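# Four arms stack four empty cartons mid-table

## Task

Build a two-layer stack of the four empty cartons at the centre of the table. Two cartons sit next to each other on the bottom, and the other two lie on top of them, turned crosswise. No carton may be crushed.

## Robot and tools

ROBOTS. Four identical i2rt Big YAM arms: arm1, arm2, arm3, arm4. Each has six revolute joints, a two-finger gripper and a wrist camera (arm1_cam_wrist to arm4_cam_wrist). The room cameras are cam_a, cam_b, cam_near_a and cam_near_b. Each base (foot) faces along its own +x. Base positions in metres: arm1 (+0.616, -0.593, +0.915), arm2 (+0.630, +0.561, +0.990), arm3 (-0.613, +0.528, +0.902), arm4 (-0.533, -0.636, +0.954). Reach is about 1.0 m from the joint1 axis.

FRAME. Every pose uses one scene frame: origin on the floor, +z up, metres. The "hand" point lies between the finger pads, roughly 1 cm short of the tips. The fingers point along the hand's +z axis and open and close along its y axis. hand_target is where the hand would be at the joint targets currently held. Under load, or at long reach, the printed hand pose can be off.

TOOL move. Its keys are arm1, arm2, arm3, arm4 and cameras. Each arm key takes its own object, and an arm left out gets no new command. Inside an arm's object:
- joints: a dict of absolute targets keyed by name. joint1_rad -2.879..2.879 (turns about the foot, positive counter-clockwise seen from above). joint2_rad 0..3.141 (shoulder). joint3_rad 0..3.019 (elbow, positive opens). joint4_rad -1.692..1.57 (hand pitch, positive tips the fingers up). joint5_rad -1.57..1.57 (sideways swing, positive to the arm's right). joint6_rad -2.094..2.094 (roll, positive clockwise seen from behind). gripper_m 0..0.093, the fingertip gap in metres.
- target: seven numbers [x, y, z, qw, qx, qy, qz]. This is an absolute hand pose in the scene frame, metres plus a unit quaternion. The hand follows a straight path from its current hand_target. With target present, joints may hold only gripper_m, or the call is refused.
- speed: top path speed in m/s, 0.002..0.5, default 0.25. Rotation is capped at twice that value in rad/s. It is allowed only together with target.
- min_time_s: 0.1..8 s, the shortest duration for this arm's joint motions. It is used with joints.
- cameras: a list of names, or ["all"], or [] for none. If omitted, an action returns no images and an empty call returns all.
All motions in one call start together. Hand paths in one call finish together, paced by the slowest, and last 0.5..10 s. No call lasts over 15 s. Each control step clips the commanded pose to within 100 mm and 20 degrees of the measured one. Hands lag, can wander, can exceed speed near full stretch, and often stop a centimetre or more off. Paths ignore obstacles and the other arms. Joints move at different rates, so joint-space moves can sweep wide. Unknown keys make a call invalid; out-of-range values get it refused. If a move or wait is refused or hits a stop, the remaining move, wait and finished_scene calls in that reply are skipped.

RESULTS. Each robot's state shows joint_positions, hand and hand_target, joint_status and hand_status, Joint velocities (rad/s, gripper in m/s; "within noise" means effectively still) and joint torques (N m, positive toward larger joint values; numbers 3 and 4 wrap at ±28). A "move" line gives each moved arm "done" or its worst status. Robots under "as last shown" were not commanded, and their unchanged lines repeat earlier values. The "pictures" line gives image order; frames may lag the state slightly. Status words: off_target means stopped short and maybe still pushing. time_out means the arm's targets reset near where it stood and it keeps pushing; on_its_own lists these, and "held at" is the target, not the reading. not_followed, "joint command not followed" or "pose unreachable" mean a self- or arm-collision check withheld the command, and it may be retried later. To relieve pushing, command a joint its reported position. An empty move returns the full state, the images and the scene number.

OTHER TOOLS. wait: seconds 0..10, optional cameras; nothing new is commanded. zoom_image: camera plus region [x0, y0, x1, y1] in pixels, at most 504 by 504, and only for cameras in the newest images. read_manual: section "licences" only. finished_scene: scene (1 or 2). It must be the last call in a reply, and the stack must stay standing without the robots.

GRIPPER. In free air the reading can be up to 0.003 m wider than the real gap. When closed on nothing it reads 0.000..0.003. On a rigid part at full force the reading falls up to 0.005 m below the part's width, or on some units up to 0.002 m above. Just under the first-contact reading the hold is gentle. About 0.005 m lower, the full 50..64 N per pad is applied, and a soft object is squeezed harder the smaller the target. Empty cartons are soft, so stop near first contact. To release, command a gap well above the reading.

CAUTIONS. A hard press between two robots ends the scene. A gripper closing on another arm's fingers counts as such a press. The collision check can act too late, and it lets fingers, gripper housings and wrist cameras touch. Arms push without stopping at contact, so avoid driving into the table or cartons. Don't knock anything out of the work area, drop parts from height, release moving parts, or slam. Loose objects may occasionally get a brief nudge. Long holds, stretched poses or pushing against unreachable poses heat motors. MOTOR HOT appears at 85 °C. At 100 °C an OVER-TEMPERATURE FAULT drops the arm for 30..60 s, and keys then show limit_stop_at_motor_heat; resend those targets afterward. The robot holds its last command while you think. Camera calibrations are approximate, to roughly a centimetre near image centre.

Each tool is called as name(argument=value, ...) on one line, values as JSON.

## Session

move()

Scene clock: 0.00 s.
Joint torques (N m): no reading
Heat: arm1: hottest joint1_rad 40 °C; arm2: hottest joint6_rad 40 °C; arm3: hottest joint1_rad 38 °C; arm4: hottest joint1_rad 44 °C.
Joint velocities: within noise
arm1.joint_positions: joint1_rad=+0.179 joint2_rad=+0.617 joint3_rad=+1.406 joint4_rad=-1.417 joint5_rad=+0.111 joint6_rad=+0.340 gripper_m=+0.09396
arm1.joint_status: not commanded
arm1.hand: x=+0.4488 y=-0.4458 z=+1.4458 quat_wxyz=(-0.114, +0.775, -0.438, -0.441) (m; scene frame)
arm1.hand_target: x=+0.4505 y=-0.4470 z=+1.4581 quat_wxyz=(-0.116, +0.769, -0.435, -0.454) (m; scene frame)
arm1.hand_status: not commanded
arm2.joint_positions: joint1_rad=+0.227 joint2_rad=+0.633 joint3_rad=+1.333 joint4_rad=-1.225 joint5_rad=+0.246 joint6_rad=-0.317 gripper_m=+0.09396
arm2.joint_status: not commanded
arm2.hand: x=+0.4552 y=+0.3696 z=+1.5254 quat_wxyz=(-0.061, -0.719, -0.473, +0.506) (m; scene frame)
arm2.hand_target: x=+0.4565 y=+0.3716 z=+1.5387 quat_wxyz=(-0.066, -0.714, -0.467, +0.518) (m; scene frame)
arm2.hand_status: not commanded
arm3.joint_positions: joint1_rad=+0.178 joint2_rad=+0.626 joint3_rad=+1.315 joint4_rad=-1.505 joint5_rad=+0.218 joint6_rad=+0.357 gripper_m=+0.09396
arm3.joint_status: not commanded
arm3.hand: x=-0.4782 y=+0.3534 z=+1.3744 quat_wxyz=(-0.342, -0.512, -0.770, +0.165) (m; scene frame)
arm3.hand_target: x=-0.4791 y=+0.3541 z=+1.3875 quat_wxyz=(-0.356, -0.511, -0.765, +0.167) (m; scene frame)
arm3.hand_status: not commanded
arm4.joint_positions: joint1_rad=-0.391 joint2_rad=+0.618 joint3_rad=+1.439 joint4_rad=-1.280 joint5_rad=-0.275 joint6_rad=+0.302 gripper_m=+0.09396
arm4.joint_status: not commanded
arm4.hand: x=-0.3703 y=-0.4693 z=+1.5318 quat_wxyz=(-0.420, +0.196, -0.821, -0.333) (m; scene frame)
arm4.hand_target: x=-0.3731 y=-0.4712 z=+1.5415 quat_wxyz=(-0.429, +0.196, -0.815, -0.337) (m; scene frame)
arm4.hand_status: not commanded
pictures: arm1_cam_wrist, arm2_cam_wrist, arm3_cam_wrist, arm4_cam_wrist, cam_a, cam_b, cam_near_a, cam_near_b

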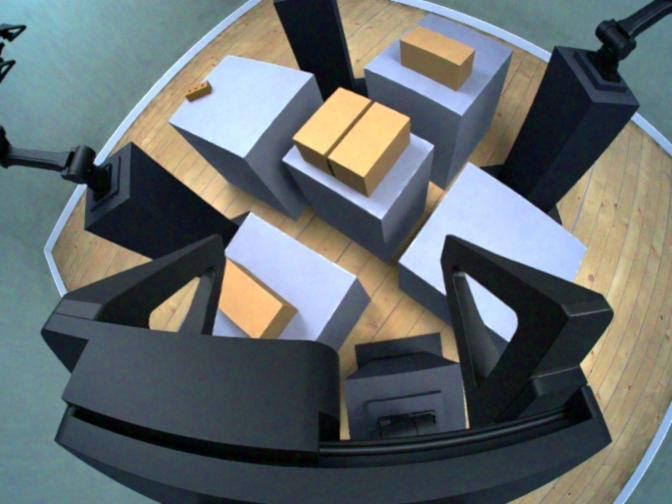

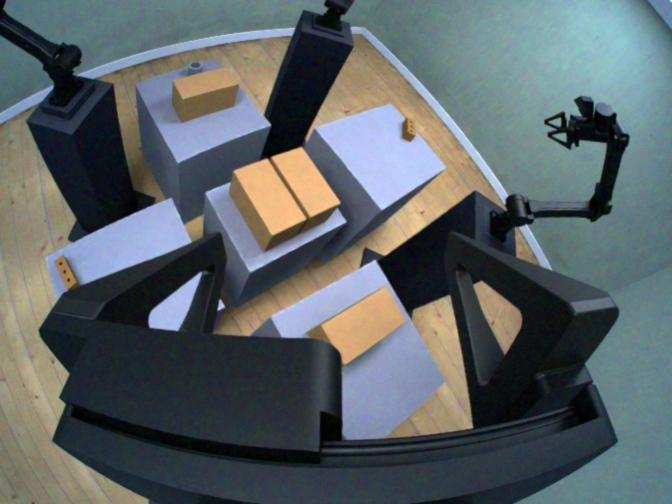

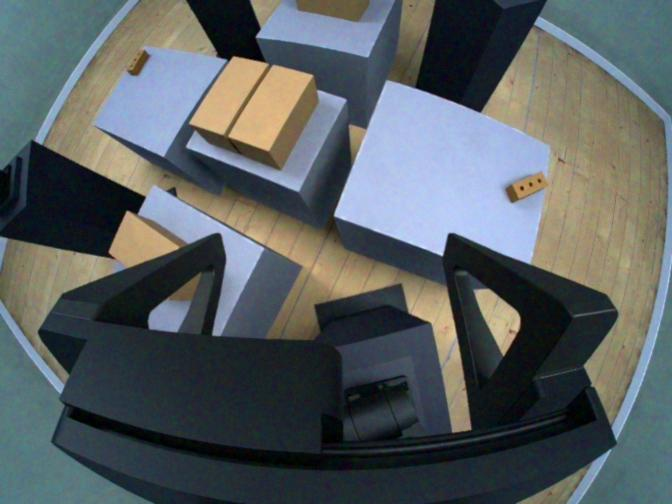

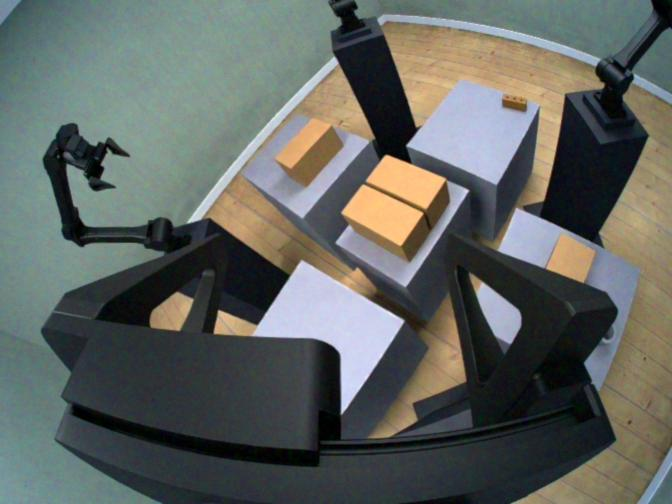

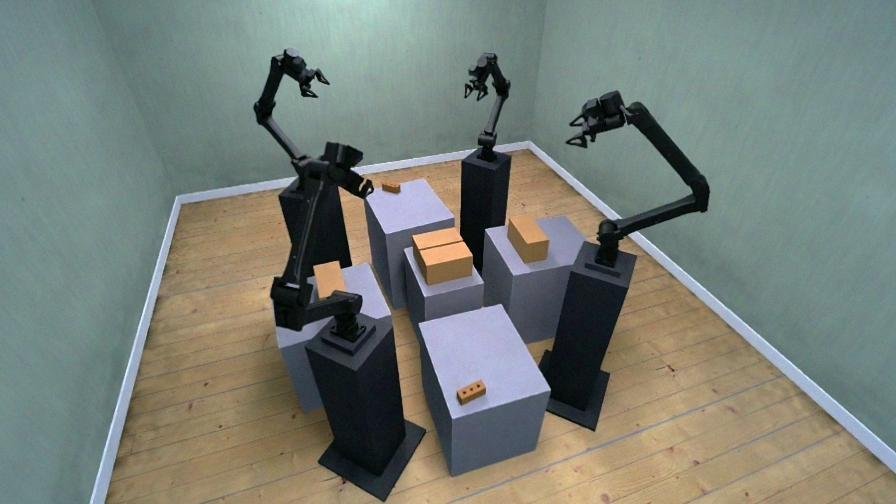

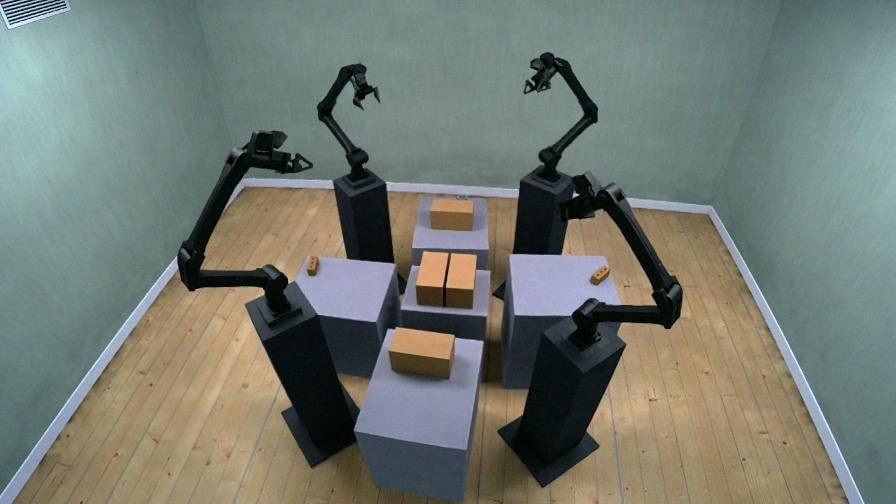

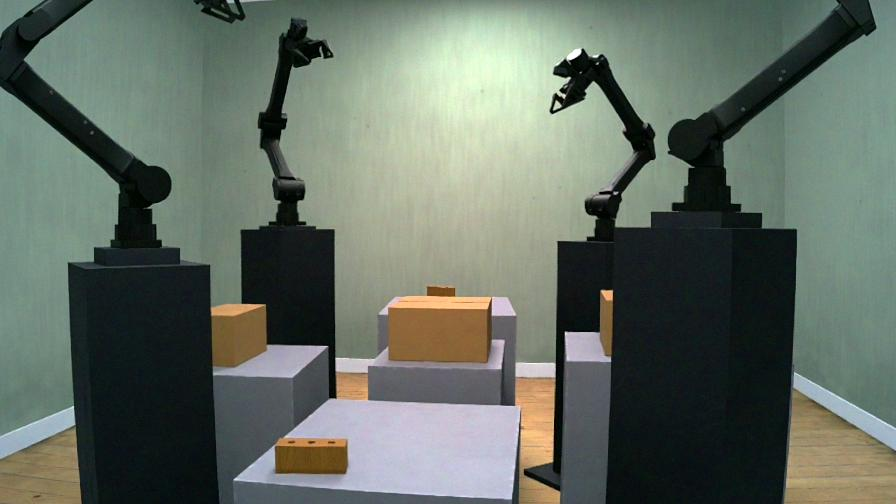

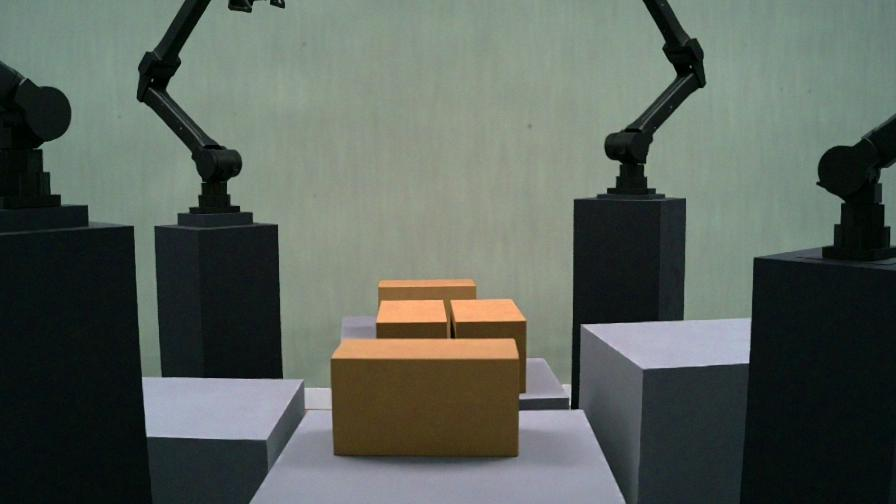

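zoom_image(camera="cam_near_b", region=[300, 250, 620, 480])

zoom_image(camera="cam_near_a", region=[200, 270, 640, 490])

zoom_image(camera="cam_b", region=[360, 180, 520, 400])

zoom_image(camera="cam_a", region=[300, 180, 600, 330])

Scaled by 1.575 from the camera's 896x504 image, which has a finer 1280x720 frame.

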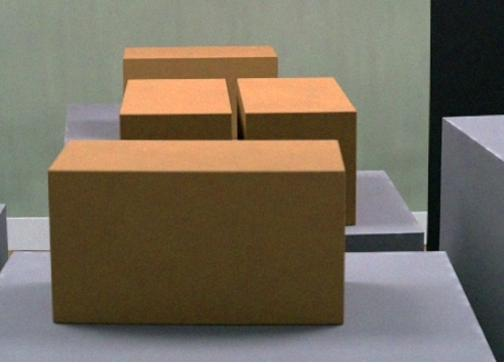

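Scaled by 1.145 from the camera's 896x504 image, which has a finer 1280x720 frame.

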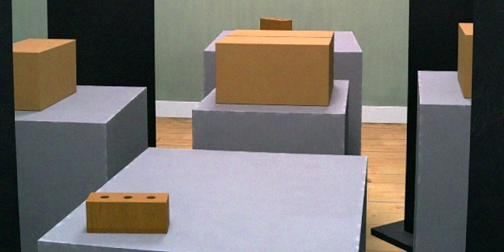

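Scaled by 2.291 from the camera's 896x504 image, which has a finer 1280x720 frame.

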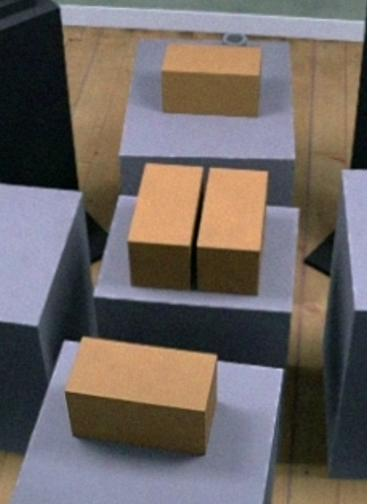

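Scaled by 1.680 from the camera's 896x504 image, which has a finer 1280x720 frame.

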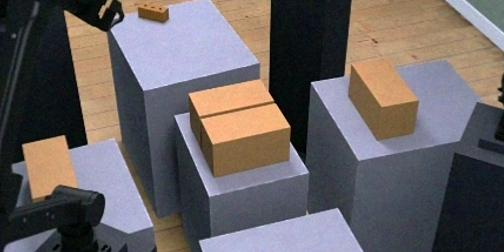

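move(arm1={"target":[0.22,-0.51,0.98,0,0.9239,0,-0.3827],"speed":0.2,"joints":{"gripper_m":0.06}}, arm2={"target":[0.24,0.545,0.98,0,0.9239,0,-0.3827],"speed":0.2,"joints":{"gripper_m":0.06}}, arm3={"target":[-0.20,0.545,0.98,0.3827,0,0.9239,0],"speed":0.2,"joints":{"gripper_m":0.06}}, arm4={"target":[-0.20,-0.51,0.98,0.3827,0,0.9239,0],"speed":0.2,"joints":{"gripper_m":0.06}}, cameras=["all"])

Scene clock: 22.97 s.
Joint torques (N m): arm1=[1.2 -4.01 6.52 2 -0.18 0.04] | arm2=[0.15 -4.01 8.02 2.77 0.2 0.04] | arm3=[1.32 -6.07 8.1 2.03 -0.06 0.05] | arm4=[-1.14 -4.31 7.2 1.69 0.41 -0.12]
Heat: arm1: hottest joint1_rad 39 °C; arm2: hottest joint6_rad 39 °C; arm3: hottest joint1_rad 37 °C; arm4: hottest joint1_rad 43 °C.
move: arm1 done; arm2 off_target; arm3 off_target; arm4 done
Joint velocities: within noise
arm1.joint_positions: joint1_rad=+0.501 joint2_rad=+1.225 joint3_rad=+0.452 joint4_rad=-0.045 joint5_rad=-0.201 joint6_rad=-0.204 gripper_m=+0.06009
arm1.joint_status: all done
arm1.hand: x=+0.2264 y=-0.5046 z=+0.9793 quat_wxyz=(-0.002, +0.926, -0.012, -0.377) (m; scene frame)
arm1.hand_target: x=+0.2203 y=-0.5100 z=+0.9801 quat_wxyz=(+0.000, +0.924, +0.000, -0.383) (m; scene frame)
arm1.hand_status: done (0.008 m and 1.5 deg from the pose sent, 0.523 m and 55.5 deg at the start)
arm2.joint_positions: joint1_rad=-0.686 joint2_rad=+1.481 joint3_rad=+0.306 joint4_rad=+0.338 joint5_rad=+0.041 joint6_rad=+0.035 gripper_m=+0.06009
arm2.joint_status: all done
arm2.hand: x=+0.2612 y=+0.5418 z=+0.9704 quat_wxyz=(-0.001, -0.932, -0.011, +0.363) (m; scene frame)
arm2.hand_target: x=+0.2411 y=+0.5451 z=+0.9807 quat_wxyz=(+0.000, -0.924, +0.000, +0.382) (m; scene frame)
arm2.hand_status: off_target (0.024 m and 2.8 deg from the pose sent, 0.612 m and 61.9 deg at the start)
arm3.joint_positions: joint1_rad=+0.955 joint2_rad=+1.212 joint3_rad=+0.470 joint4_rad=-0.070 joint5_rad=+0.051 joint6_rad=+0.050 gripper_m=+0.06009
arm3.joint_status: all done
arm3.hand: x=-0.2090 y=+0.5387 z=+0.9741 quat_wxyz=(-0.373, -0.010, -0.928, +0.003) (m; scene frame)
arm3.hand_target: x=-0.2004 y=+0.5449 z=+0.9802 quat_wxyz=(-0.383, +0.000, -0.924, +0.000) (m; scene frame)
arm3.hand_status: off_target (0.012 m and 1.7 deg from the pose sent, 0.519 m and 65.1 deg at the start)
arm4.joint_positions: joint1_rad=-0.429 joint2_rad=+1.237 joint3_rad=+0.326 joint4_rad=+0.050 joint5_rad=+0.374 joint6_rad=+0.401 gripper_m=+0.06007
arm4.joint_status: all done
arm4.hand: x=-0.2023 y=-0.5042 z=+0.9840 quat_wxyz=(-0.384, +0.009, -0.923, -0.004) (m; scene frame)
arm4.hand_target: x=-0.2002 y=-0.5100 z=+0.9802 quat_wxyz=(-0.383, +0.000, -0.924, +0.000) (m; scene frame)
arm4.hand_status: done (0.007 m and 1.2 deg from the pose sent, 0.579 m and 46.3 deg at the start)
pictures: arm1_cam_wrist, arm2_cam_wrist, arm3_cam_wrist, arm4_cam_wrist, cam_a, cam_b, cam_near_a, cam_near_b
camera_calibration:
arm1_cam_wrist: T_world_to_cam=[[0.011412, 0.999935, -0.000741691, 0.502303], [0.987301, -0.0113854, -0.158452, -0.0706504], [-0.15845, 0.00107598, -0.987366, 1.12772], [0, 0, 0, 1]] pos_world=[0.242708, -0.504288, 1.10265]
arm2_cam_wrist: T_world_to_cam=[[-0.0222748, 0.99974, 0.00491485, -0.54007], [0.99122, 0.0227253, -0.130254, -0.139884], [-0.130332, 0.00197032, -0.991468, 1.12026], [0, 0, 0, 1]] pos_world=[0.272632, 0.540901, 1.09514]
arm3_cam_wrist: T_world_to_cam=[[-0.0166265, -0.999859, 0.00234177, 0.532404], [-0.987628, 0.0160578, -0.155993, -0.0586824], [0.155934, -0.00490642, -0.987755, 1.12027], [0, 0, 0, 1]] pos_world=[-0.223792, 0.538768, 1.09615]
arm4_cam_wrist: T_world_to_cam=[[0.0305292, -0.999523, 0.00456418, -0.505205], [-0.985052, -0.030861, -0.169468, -0.0444747], [0.169528, 0.000677759, -0.985525, 1.12699], [0, 0, 0, 1]] pos_world=[-0.219443, -0.507101, 1.10545]

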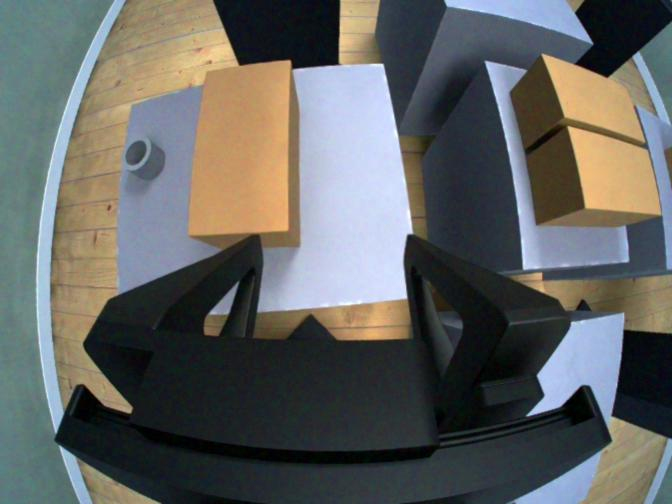

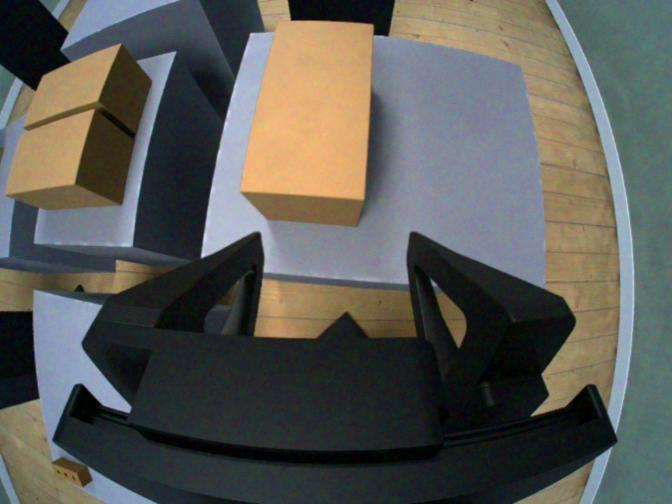

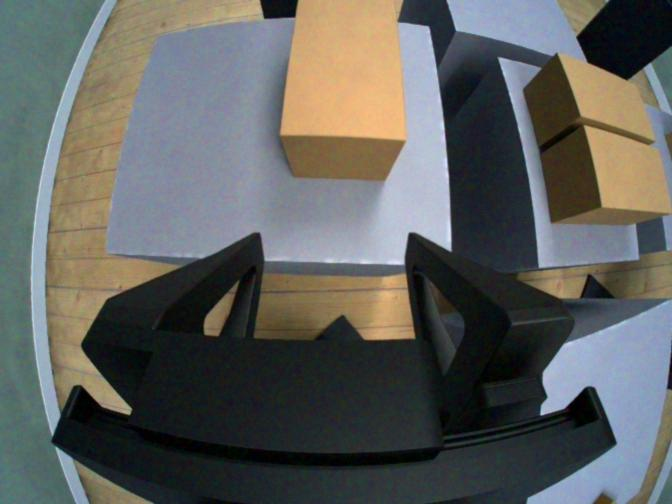

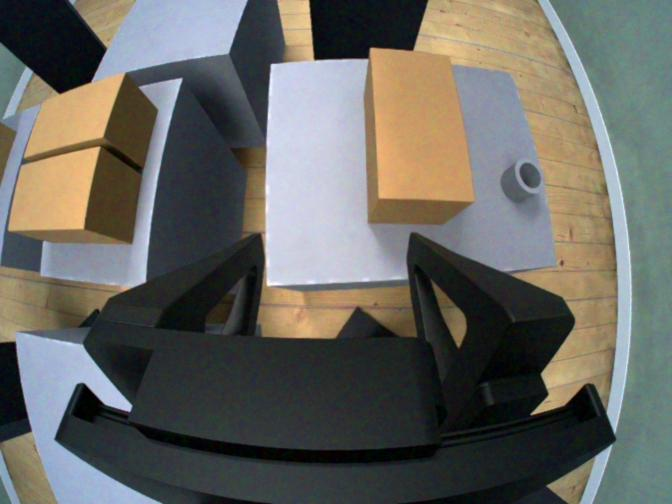

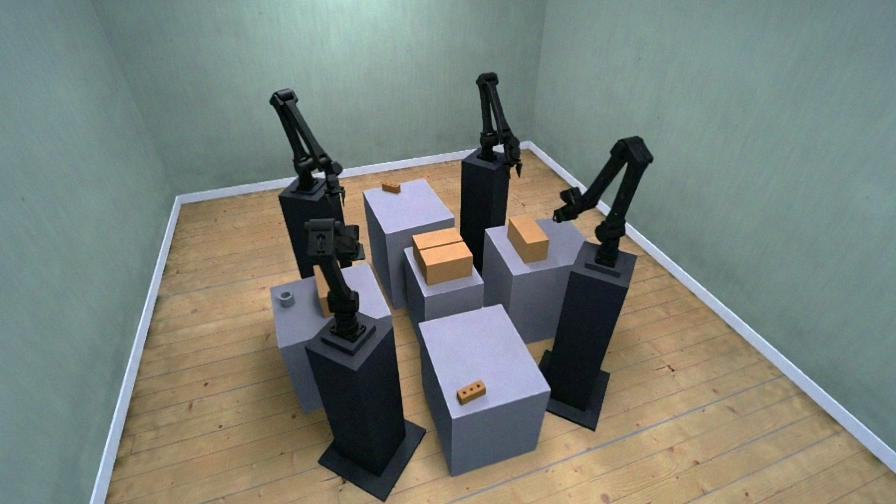

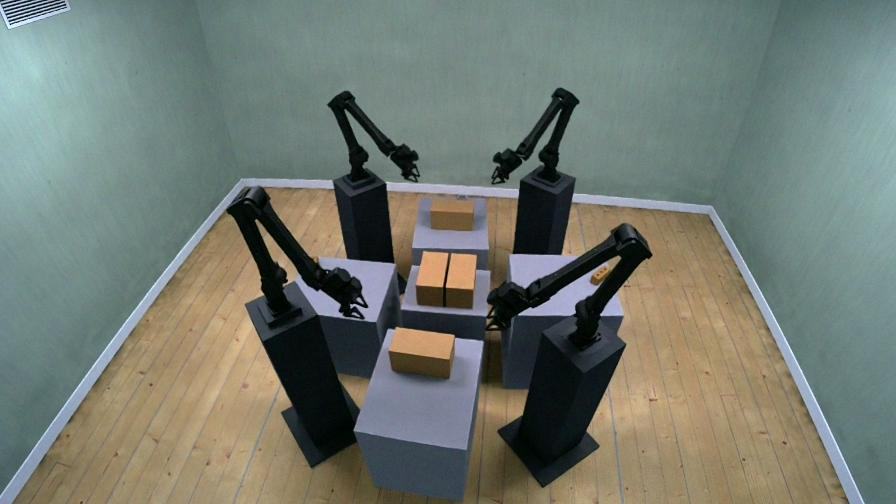

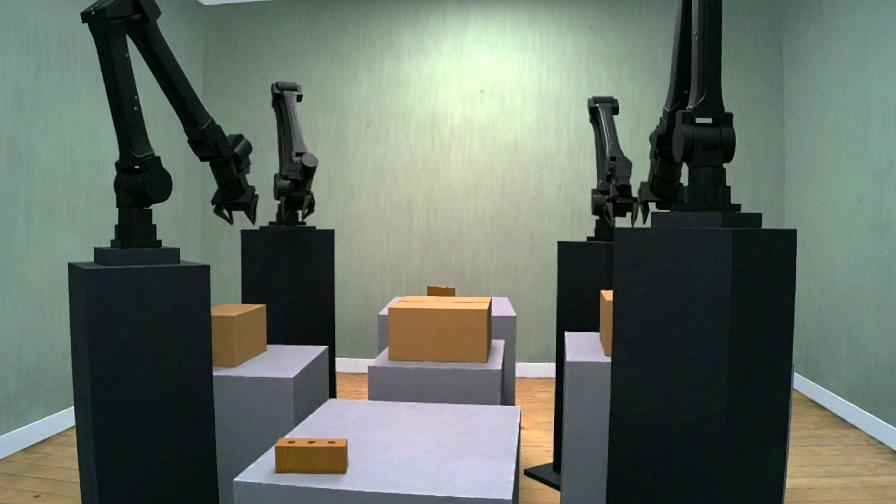

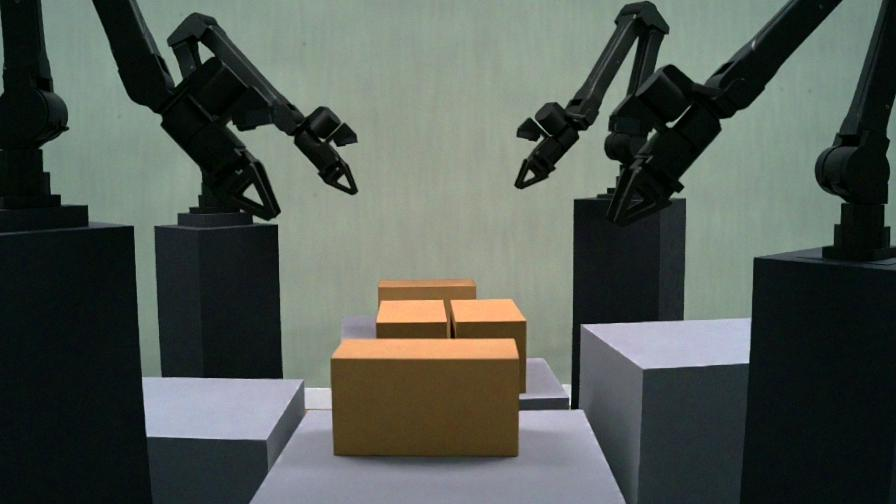

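move(arm2={"target":[0.215,0.513,0.74,0,0.9239,0,-0.3827],"speed":0.12}, arm3={"target":[-0.10,0.527,0.74,0.3827,0,0.9239,0],"speed":0.12}, cameras=["arm2_cam_wrist","arm3_cam_wrist","cam_near_b"])

Scene clock: 29.30 s.
Joint torques (N m): arm1=[1.26 -4.01 6.53 2.04 -0.19 0.04] | arm2=[1.49 -9.58 -0.88 2.8 0.31 0.11] | arm3=[-0.73 -13.33 2.84 2 -0.09 0.04] | arm4=[-1.26 -4.42 7.17 1.81 0.41 -0.13]
Heat: arm1: hottest joint1_rad 39 °C; arm2: hottest joint6_rad 39 °C; arm3: hottest joint1_rad 37 °C; arm4: hottest joint1_rad 43 °C.
move: arm2 done; arm3 off_target
Joint velocities: within noise
arm1, arm4: as last shown
arm1.hand: x=+0.2263 y=-0.5046 z=+0.9794 quat_wxyz=(-0.002, +0.926, -0.012, -0.377) (m; scene frame)
arm1.hand_target: x=+0.2202 y=-0.5100 z=+0.9802 quat_wxyz=(+0.000, +0.924, +0.000, -0.383) (m; scene frame)
arm2.joint_positions: joint1_rad=-0.604 joint2_rad=+2.548 joint3_rad=+0.628 joint4_rad=+1.104 joint5_rad=+0.112 joint6_rad=+0.108 gripper_m=+0.06009
arm2.joint_status: not commanded
arm2.hand: x=+0.2174 y=+0.5171 z=+0.7406 quat_wxyz=(+0.003, -0.927, -0.001, +0.375) (m; scene frame)
arm2.hand_target: x=+0.2150 y=+0.5130 z=+0.7401 quat_wxyz=(+0.000, -0.924, +0.000, +0.383) (m; scene frame)
arm2.hand_status: done (0.005 m and 1.0 deg from the pose sent, 0.237 m and 2.7 deg at the start)
arm3.joint_positions: joint1_rad=+0.917 joint2_rad=+2.204 joint3_rad=+0.718 joint4_rad=+0.675 joint5_rad=+0.006 joint6_rad=+0.003 gripper_m=+0.06009
arm3.joint_status: not commanded
arm3.hand: x=-0.1089 y=+0.5334 z=+0.7383 quat_wxyz=(-0.372, +0.002, -0.928, -0.002) (m; scene frame)
arm3.hand_target: x=-0.1002 y=+0.5270 z=+0.7401 quat_wxyz=(-0.383, +0.000, -0.924, +0.000) (m; scene frame)
arm3.hand_status: off_target (0.011 m and 1.3 deg from the pose sent, 0.258 m and 1.7 deg at the start)
pictures: arm2_cam_wrist, arm3_cam_wrist, cam_near_b
camera_calibration:
arm2_cam_wrist: T_world_to_cam=[[-0.00143329, 0.999988, 0.0047738, -0.519786], [0.98765, 0.00216349, -0.156664, -0.0947643], [-0.156672, 0.0044903, -0.98764, 0.888276], [0, 0, 0, 1]] pos_world=[0.232017, 0.515996, 0.864932]
arm3_cam_wrist: T_world_to_cam=[[0.00997121, -0.99995, 0.00123848, 0.533074], [-0.987833, -0.0100426, -0.155192, 0.0167804], [0.155197, 0.000324046, -0.987884, 0.868938], [0, 0, 0, 1]] pos_world=[-0.123596, 0.532934, 0.860354]

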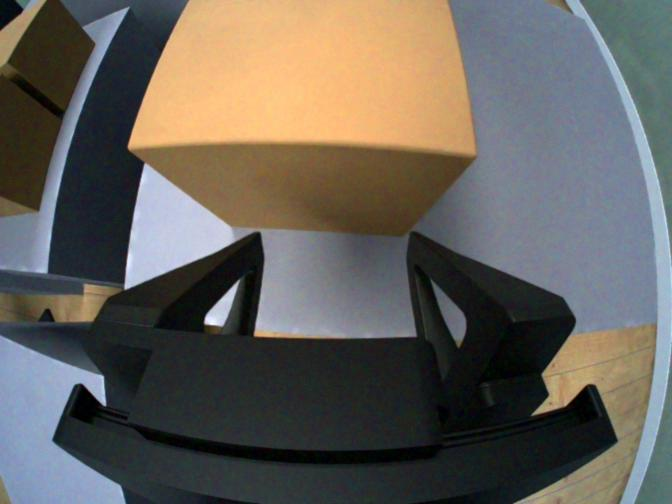

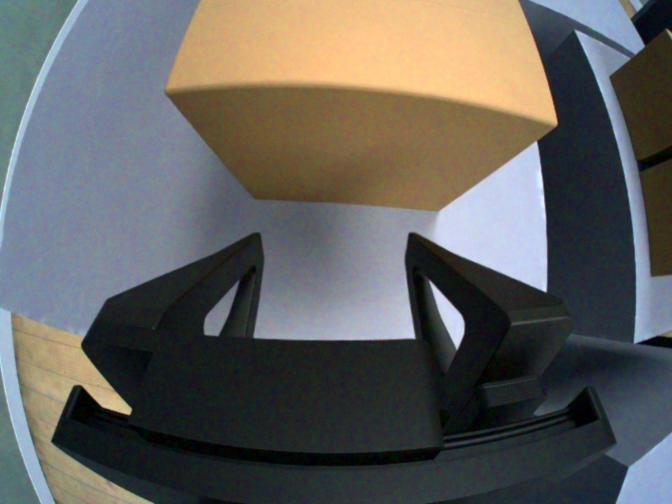

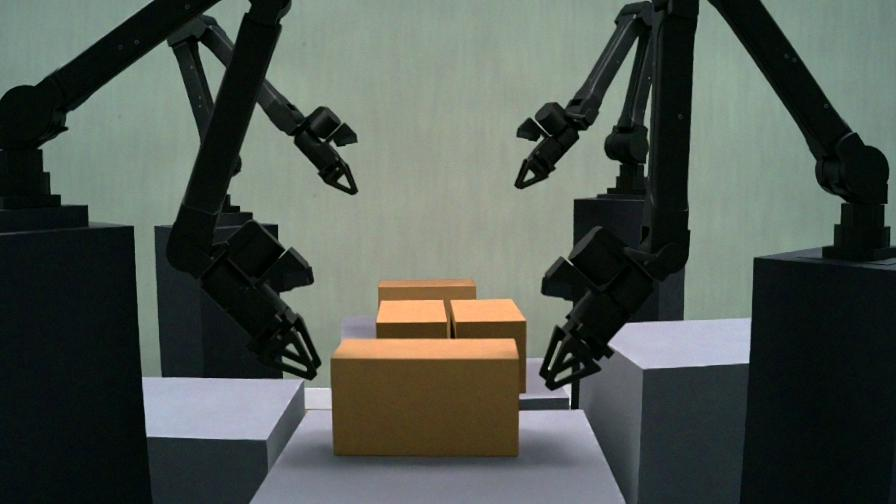

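move(arm2={"target":[0.20,0.507,0.725,0,0.9239,0,-0.3827],"speed":0.1}, arm3={"target":[-0.075,0.511,0.732,0.3827,0,0.9239,0],"speed":0.1}, cameras=["arm2_cam_wrist","arm3_cam_wrist","cam_near_b"])

Scene clock: 32.00 s.
Joint torques (N m): arm1=[1.2 -4.01 6.53 2.03 -0.18 0.04] | arm2=[2.14 -9.64 -0.55 1.42 0.23 0.05] | arm3=[-0.67 -13.8 3.32 1.16 -0.11 0.02] | arm4=[-0.97 -4.25 7.19 1.74 0.41 -0.12]
Heat: arm1: hottest joint1_rad 39 °C; arm2: hottest joint6_rad 39 °C; arm3: hottest joint1_rad 37 °C; arm4: hottest joint1_rad 43 °C.
move: arm2 done; arm3 done
Joint velocities: within noise
arm1, arm4: as last shown
arm2.joint_positions: joint1_rad=-0.593 joint2_rad=+2.576 joint3_rad=+0.690 joint4_rad=+1.104 joint5_rad=+0.120 joint6_rad=+0.116 gripper_m=+0.06009
arm2.joint_status: not commanded
arm2.hand: x=+0.1954 y=+0.5102 z=+0.7328 quat_wxyz=(+0.000, -0.920, +0.000, +0.391) (m; scene frame)
arm2.hand_target: x=+0.2000 y=+0.5071 z=+0.7252 quat_wxyz=(+0.000, -0.924, +0.000, +0.383) (m; scene frame)
arm2.hand_status: done (0.010 m and 1.1 deg from the pose sent, 0.025 m and 1.0 deg at the start)
arm3.joint_positions: joint1_rad=+0.877 joint2_rad=+2.235 joint3_rad=+0.794 joint4_rad=+0.655 joint5_rad=-0.022 joint6_rad=-0.023 gripper_m=+0.06009
arm3.joint_status: not commanded
arm3.hand: x=-0.0797 y=+0.5168 z=+0.7357 quat_wxyz=(-0.384, +0.001, -0.923, -0.002) (m; scene frame)
arm3.hand_target: x=-0.0752 y=+0.5110 z=+0.7321 quat_wxyz=(-0.383, +0.000, -0.924, +0.000) (m; scene frame)
arm3.hand_status: done (0.008 m and 0.3 deg from the pose sent, 0.041 m and 1.3 deg at the start)
pictures: arm2_cam_wrist, arm3_cam_wrist, cam_near_b
camera_calibration:
arm2_cam_wrist: T_world_to_cam=[[-0.00139218, 0.999999, -0.000438662, -0.509021], [0.98159, 0.00128277, -0.190996, -0.047505], [-0.190995, -0.000696487, -0.981591, 0.882164], [0, 0, 0, 1]] pos_world=[0.214411, 0.509695, 0.856628]
arm3_cam_wrist: T_world_to_cam=[[0.00733597, -0.999973, 0.000658521, 0.516376], [-0.983729, -0.00733501, -0.179508, 0.061838], [0.179508, 0.00066906, -0.983756, 0.860538], [0, 0, 0, 1]] pos_world=[-0.0974299, 0.51624, 0.85732]

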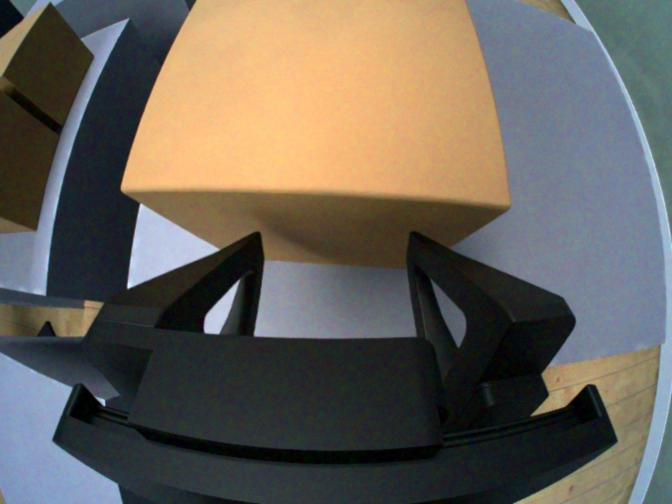

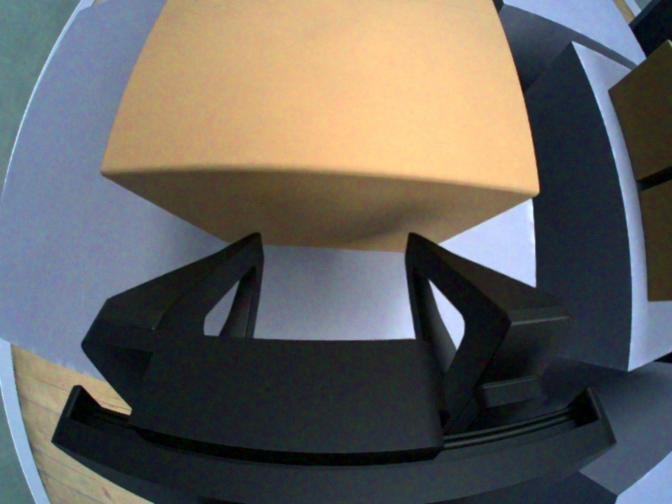

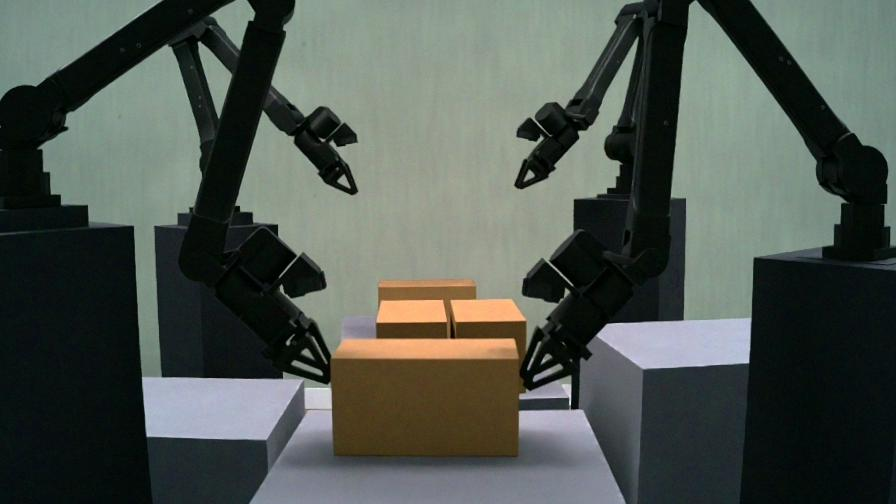

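move(arm2={"target":[0.19,0.507,0.722,0,0.9239,0,-0.3827],"speed":0.05}, arm3={"target":[-0.065,0.511,0.73,0.3827,0,0.9239,0],"speed":0.05}, cameras=["arm2_cam_wrist","arm3_cam_wrist","cam_near_b"])

Scene clock: 33.53 s.
Joint torques (N m): arm1=[1.2 -4.01 6.53 2.03 -0.19 0.03] | arm2=[1.55 -10.7 0.16 1.33 0.13 0.01] | arm3=[-0.5 -14.1 4.07 1.16 -0.09 0.05] | arm4=[-1.26 -4.48 7.2 1.77 0.4 -0.12]
Heat: arm1: hottest joint1_rad 39 °C; arm2: hottest joint6_rad 39 °C; arm3: hottest joint1_rad 37 °C; arm4: hottest joint1_rad 43 °C.
move: arm2 done; arm3 off_target
Joint velocities: within noise
arm1, arm4: as last shown
arm2.joint_positions: joint1_rad=-0.593 joint2_rad=+2.580 joint3_rad=+0.711 joint4_rad=+1.073 joint5_rad=+0.120 joint6_rad=+0.116 gripper_m=+0.06009
arm2.joint_status: not commanded
arm2.hand: x=+0.1912 y=+0.5095 z=+0.7270 quat_wxyz=(+0.001, -0.923, +0.000, +0.385) (m; scene frame)
arm2.hand_target: x=+0.1900 y=+0.5070 z=+0.7222 quat_wxyz=(+0.000, -0.924, +0.000, +0.383) (m; scene frame)
arm2.hand_status: done (0.006 m and 0.3 deg from the pose sent, 0.012 m and 1.0 deg at the start)
arm3.joint_positions: joint1_rad=+0.877 joint2_rad=+2.248 joint3_rad=+0.813 joint4_rad=+0.632 joint5_rad=-0.022 joint6_rad=-0.024 gripper_m=+0.06009
arm3.joint_status: not commanded
arm3.hand: x=-0.0766 y=+0.5167 z=+0.7297 quat_wxyz=(-0.376, +0.001, -0.926, -0.002) (m; scene frame)
arm3.hand_target: x=-0.0654 y=+0.5109 z=+0.7302 quat_wxyz=(-0.383, +0.000, -0.924, +0.000) (m; scene frame)
arm3.hand_status: off_target (0.013 m and 0.8 deg from the pose sent, 0.017 m and 0.3 deg at the start)
pictures: arm2_cam_wrist, arm3_cam_wrist, cam_near_b
camera_calibration:
arm2_cam_wrist: T_world_to_cam=[[-0.00114375, 0.999998, 0.00163101, -0.509944], [0.984079, 0.00141542, -0.177727, -0.054645], [-0.177729, 0.00140177, -0.984079, 0.873924], [0, 0, 0, 1]] pos_world=[0.208513, 0.508796, 0.851129]
arm3_cam_wrist: T_world_to_cam=[[0.00793897, -0.999968, 0.000629823, 0.51642], [-0.986419, -0.00793473, -0.164058, 0.0525826], [0.164058, 0.000681184, -0.98645, 0.854822], [0, 0, 0, 1]] pos_world=[-0.0924718, 0.516239, 0.851541]

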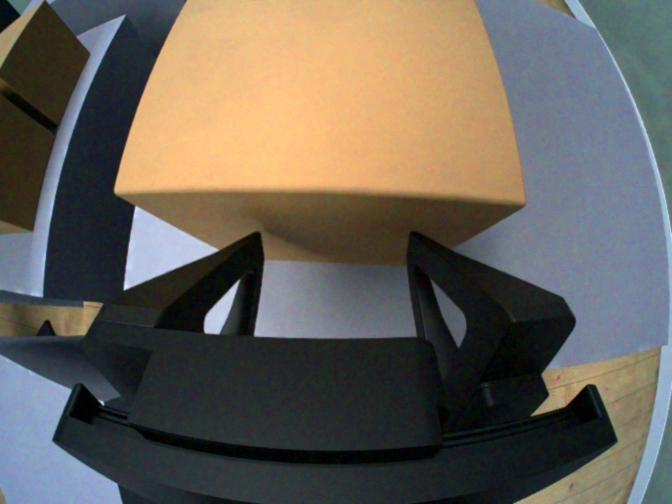

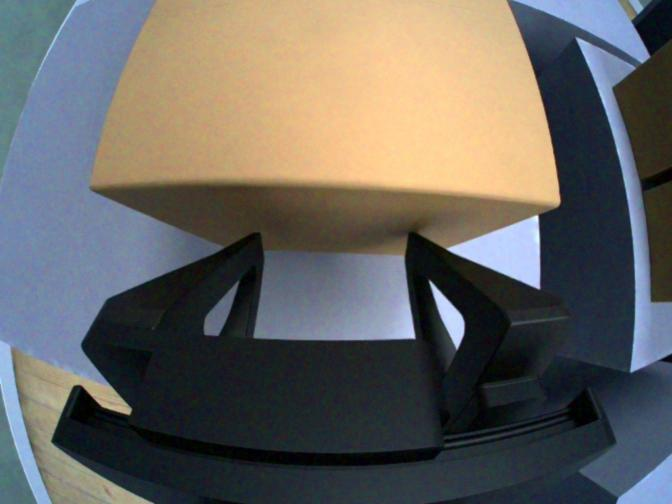

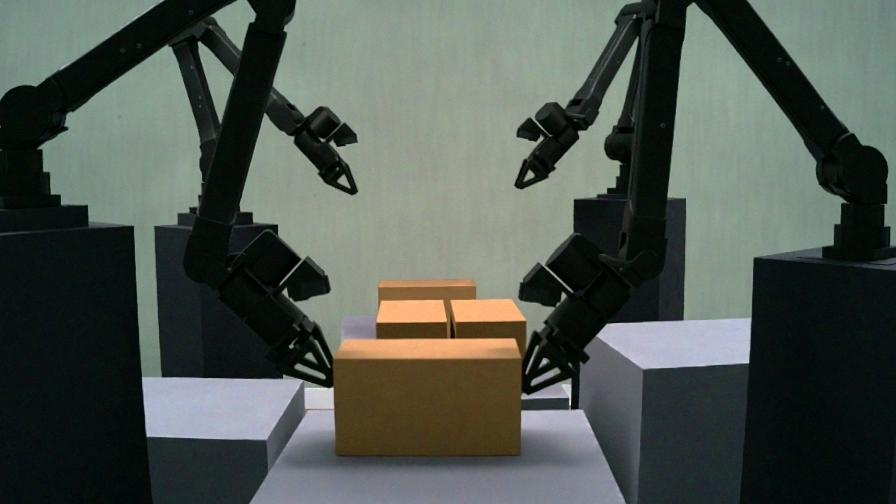

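move(arm2={"target":[0.18,0.507,0.722,0,0.9239,0,-0.3827],"speed":0.05}, arm3={"target":[-0.055,0.511,0.73,0.3827,0,0.9239,0],"speed":0.05})

move(arm2={"target":[0.17,0.507,0.722,0,0.9239,0,-0.3827],"speed":0.05}, arm3={"target":[-0.045,0.511,0.73,0.3827,0,0.9239,0],"speed":0.05}, cameras=["arm2_cam_wrist","arm3_cam_wrist","cam_near_b"])

Scene clock: 36.03 s.
Joint torques (N m): arm1=[1.26 -4.01 6.5 2.03 -0.18 0.03] | arm2=[0.79 -10.64 0.9 1.61 -0.05 -0.01] | arm3=[-0.56 -14.39 4.9 1.42 -0.05 0.06] | arm4=[-0.97 -4.37 7.2 1.77 0.41 -0.14]
Heat: arm1: hottest joint1_rad 39 °C; arm2: hottest joint6_rad 39 °C; arm3: hottest joint1_rad 37 °C; arm4: hottest joint1_rad 43 °C.
move: arm2 done; arm3 off_target
Joint velocities: within noise
arm1, arm4: as last shown
arm2.joint_positions: joint1_rad=-0.593 joint2_rad=+2.580 joint3_rad=+0.725 joint4_rad=+1.041 joint5_rad=+0.120 joint6_rad=+0.116 gripper_m=+0.06009
arm2.joint_status: not commanded
arm2.hand: x=+0.1891 y=+0.5092 z=+0.7224 quat_wxyz=(+0.003, -0.926, -0.001, +0.377) (m; scene frame)
arm2.hand_target: x=+0.1801 y=+0.5070 z=+0.7222 quat_wxyz=(+0.000, -0.924, +0.000, +0.383) (m; scene frame)
arm2.hand_status: done (0.009 m and 0.8 deg from the pose sent, 0.013 m and 0.3 deg at the start)
arm3.joint_positions: joint1_rad=+0.877 joint2_rad=+2.254 joint3_rad=+0.829 joint4_rad=+0.606 joint5_rad=-0.022 joint6_rad=-0.024 gripper_m=+0.06009
arm3.joint_status: not commanded
arm3.hand: x=-0.0743 y=+0.5167 z=+0.7256 quat_wxyz=(-0.369, +0.001, -0.930, -0.002) (m; scene frame)
arm3.hand_target: x=-0.0557 y=+0.5109 z=+0.7306 quat_wxyz=(-0.383, +0.000, -0.924, +0.000) (m; scene frame)
arm3.hand_status: off_target (0.021 m and 1.8 deg from the pose sent, 0.022 m and 0.8 deg at the start)
pictures: none

Scene clock: 37.00 s.
Joint torques (N m): arm1=[1.14 -4.07 6.52 2.03 -0.18 0.04] | arm2=[1.08 -11.34 2 1.8 -0.16 -0.02] | arm3=[-0.44 -14.68 5.7 1.59 -0.02 0.06] | arm4=[-1.08 -4.19 7.23 1.72 0.42 -0.13]
Heat: arm1: hottest joint1_rad 39 °C; arm2: hottest joint6_rad 39 °C; arm3: hottest joint1_rad 37 °C; arm4: hottest joint1_rad 43 °C.
move: arm2 off_target; arm3 off_target
Joint velocities: within noise
arm1, arm4: as last shown
arm2.joint_positions: joint1_rad=-0.593 joint2_rad=+2.580 joint3_rad=+0.736 joint4_rad=+1.009 joint5_rad=+0.120 joint6_rad=+0.116 gripper_m=+0.06009
arm2.joint_status: not commanded
arm2.hand: x=+0.1887 y=+0.5091 z=+0.7178 quat_wxyz=(+0.004, -0.930, -0.001, +0.367) (m; scene frame)
arm2.hand_target: x=+0.1702 y=+0.5071 z=+0.7227 quat_wxyz=(+0.000, -0.924, +0.000, +0.383) (m; scene frame)
arm2.hand_status: off_target (0.019 m and 2.0 deg from the pose sent, 0.019 m and 0.8 deg at the start)
arm3.joint_positions: joint1_rad=+0.877 joint2_rad=+2.260 joint3_rad=+0.844 joint4_rad=+0.579 joint5_rad=-0.022 joint6_rad=-0.024 gripper_m=+0.06009
arm3.joint_status: not commanded
arm3.hand: x=-0.0726 y=+0.5166 z=+0.7214 quat_wxyz=(-0.360, +0.001, -0.933, -0.003) (m; scene frame)
arm3.hand_target: x=-0.0463 y=+0.5109 z=+0.7311 quat_wxyz=(-0.383, +0.000, -0.924, +0.000) (m; scene frame)
arm3.hand_status: off_target (0.029 m and 2.8 deg from the pose sent, 0.030 m and 1.8 deg at the start)
pictures: arm2_cam_wrist, arm3_cam_wrist, cam_near_b
camera_calibration:
arm2_cam_wrist: T_world_to_cam=[[-0.00131164, 0.999968, 0.00794905, -0.513913], [0.990121, 0.00241317, -0.140194, -0.0824512], [-0.140209, 0.00768663, -0.990092, 0.858413], [0, 0, 0, 1]] pos_world=[0.20132, 0.507497, 0.842434]
arm3_cam_wrist: T_world_to_cam=[[0.00806621, -0.999967, -0.000636614, 0.51724], [-0.99146, -0.00791471, -0.130169, 0.0304764], [0.13016, 0.00168115, -0.991492, 0.846698], [0, 0, 0, 1]] pos_world=[-0.0841621, 0.516041, 0.84379]

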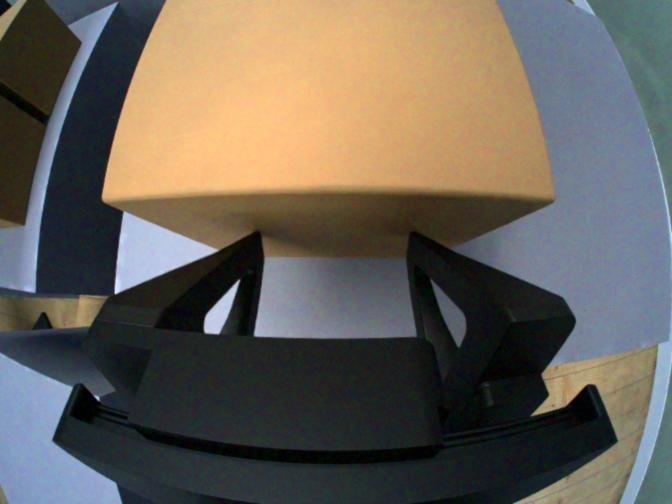

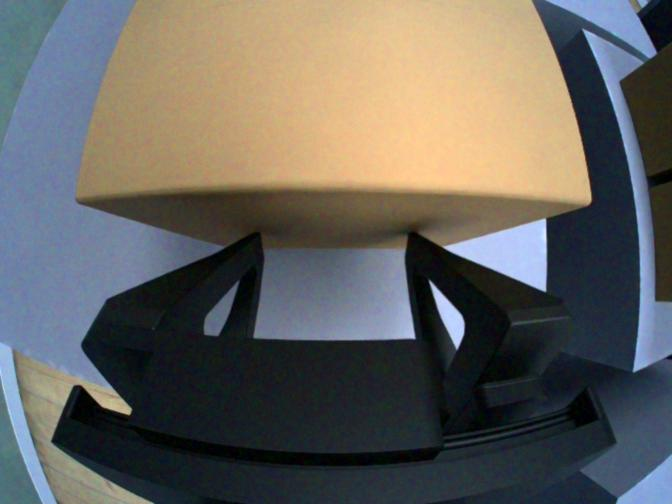

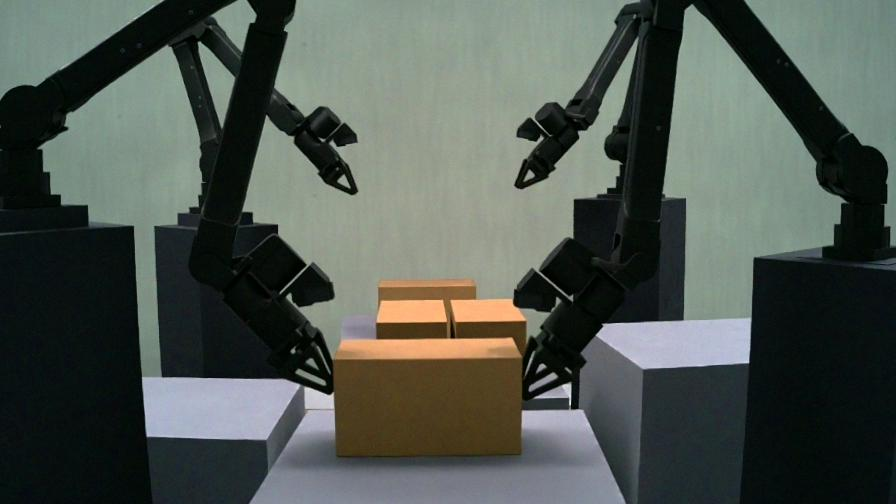

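move(arm2={"target":[0.15,0.508,0.73,0,0.9239,0,-0.3827],"speed":0.05}, arm3={"target":[-0.025,0.511,0.738,0.3827,0,0.9239,0],"speed":0.05}, cameras=["cam_near_b"])

Scene clock: 39.20 s.
Joint torques (N m): arm1=[1.26 -4.07 6.52 2.02 -0.19 0.03] | arm2=[0.26 -13.63 2.69 1.88 -0.14 -0.14] | arm3=[-0.26 -15.97 7.12 1.78 0.04 0.08] | arm4=[-1.08 -4.31 7.19 1.77 0.41 -0.14]
Heat: arm1: hottest joint3_rad 40 °C; arm2: hottest joint6_rad 39 °C; arm3: hottest joint1_rad 37 °C; arm4: hottest joint1_rad 43 °C.
move: arm2 off_target; arm3 off_target
Joint velocities: within noise
arm1, arm4: as last shown
arm2.joint_positions: joint1_rad=-0.597 joint2_rad=+2.575 joint3_rad=+0.754 joint4_rad=+0.941 joint5_rad=+0.113 joint6_rad=+0.116 gripper_m=+0.06009
arm2.joint_status: not commanded
arm2.hand: x=+0.1895 y=+0.5098 z=+0.7098 quat_wxyz=(+0.005, -0.938, -0.002, +0.346) (m; scene frame)
arm2.hand_target: x=+0.1513 y=+0.5085 z=+0.7314 quat_wxyz=(+0.000, -0.924, +0.000, +0.383) (m; scene frame)
arm2.hand_status: off_target (0.044 m and 4.6 deg from the pose sent, 0.041 m and 2.0 deg at the start)
arm3.joint_positions: joint1_rad=+0.877 joint2_rad=+2.260 joint3_rad=+0.871 joint4_rad=+0.513 joint5_rad=-0.022 joint6_rad=-0.024 gripper_m=+0.06009
arm3.joint_status: not commanded
arm3.hand: x=-0.0701 y=+0.5166 z=+0.7166 quat_wxyz=(-0.342, +0.001, -0.940, -0.003) (m; scene frame)
arm3.hand_target: x=-0.0279 y=+0.5109 z=+0.7407 quat_wxyz=(-0.383, +0.000, -0.924, +0.000) (m; scene frame)
arm3.hand_status: off_target (0.050 m and 5.1 deg from the pose sent, 0.051 m and 2.8 deg at the start)
pictures: cam_near_b

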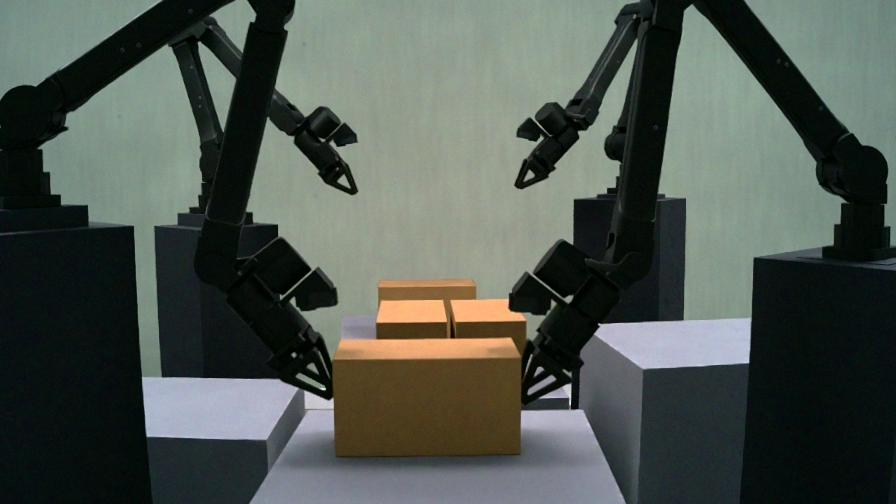

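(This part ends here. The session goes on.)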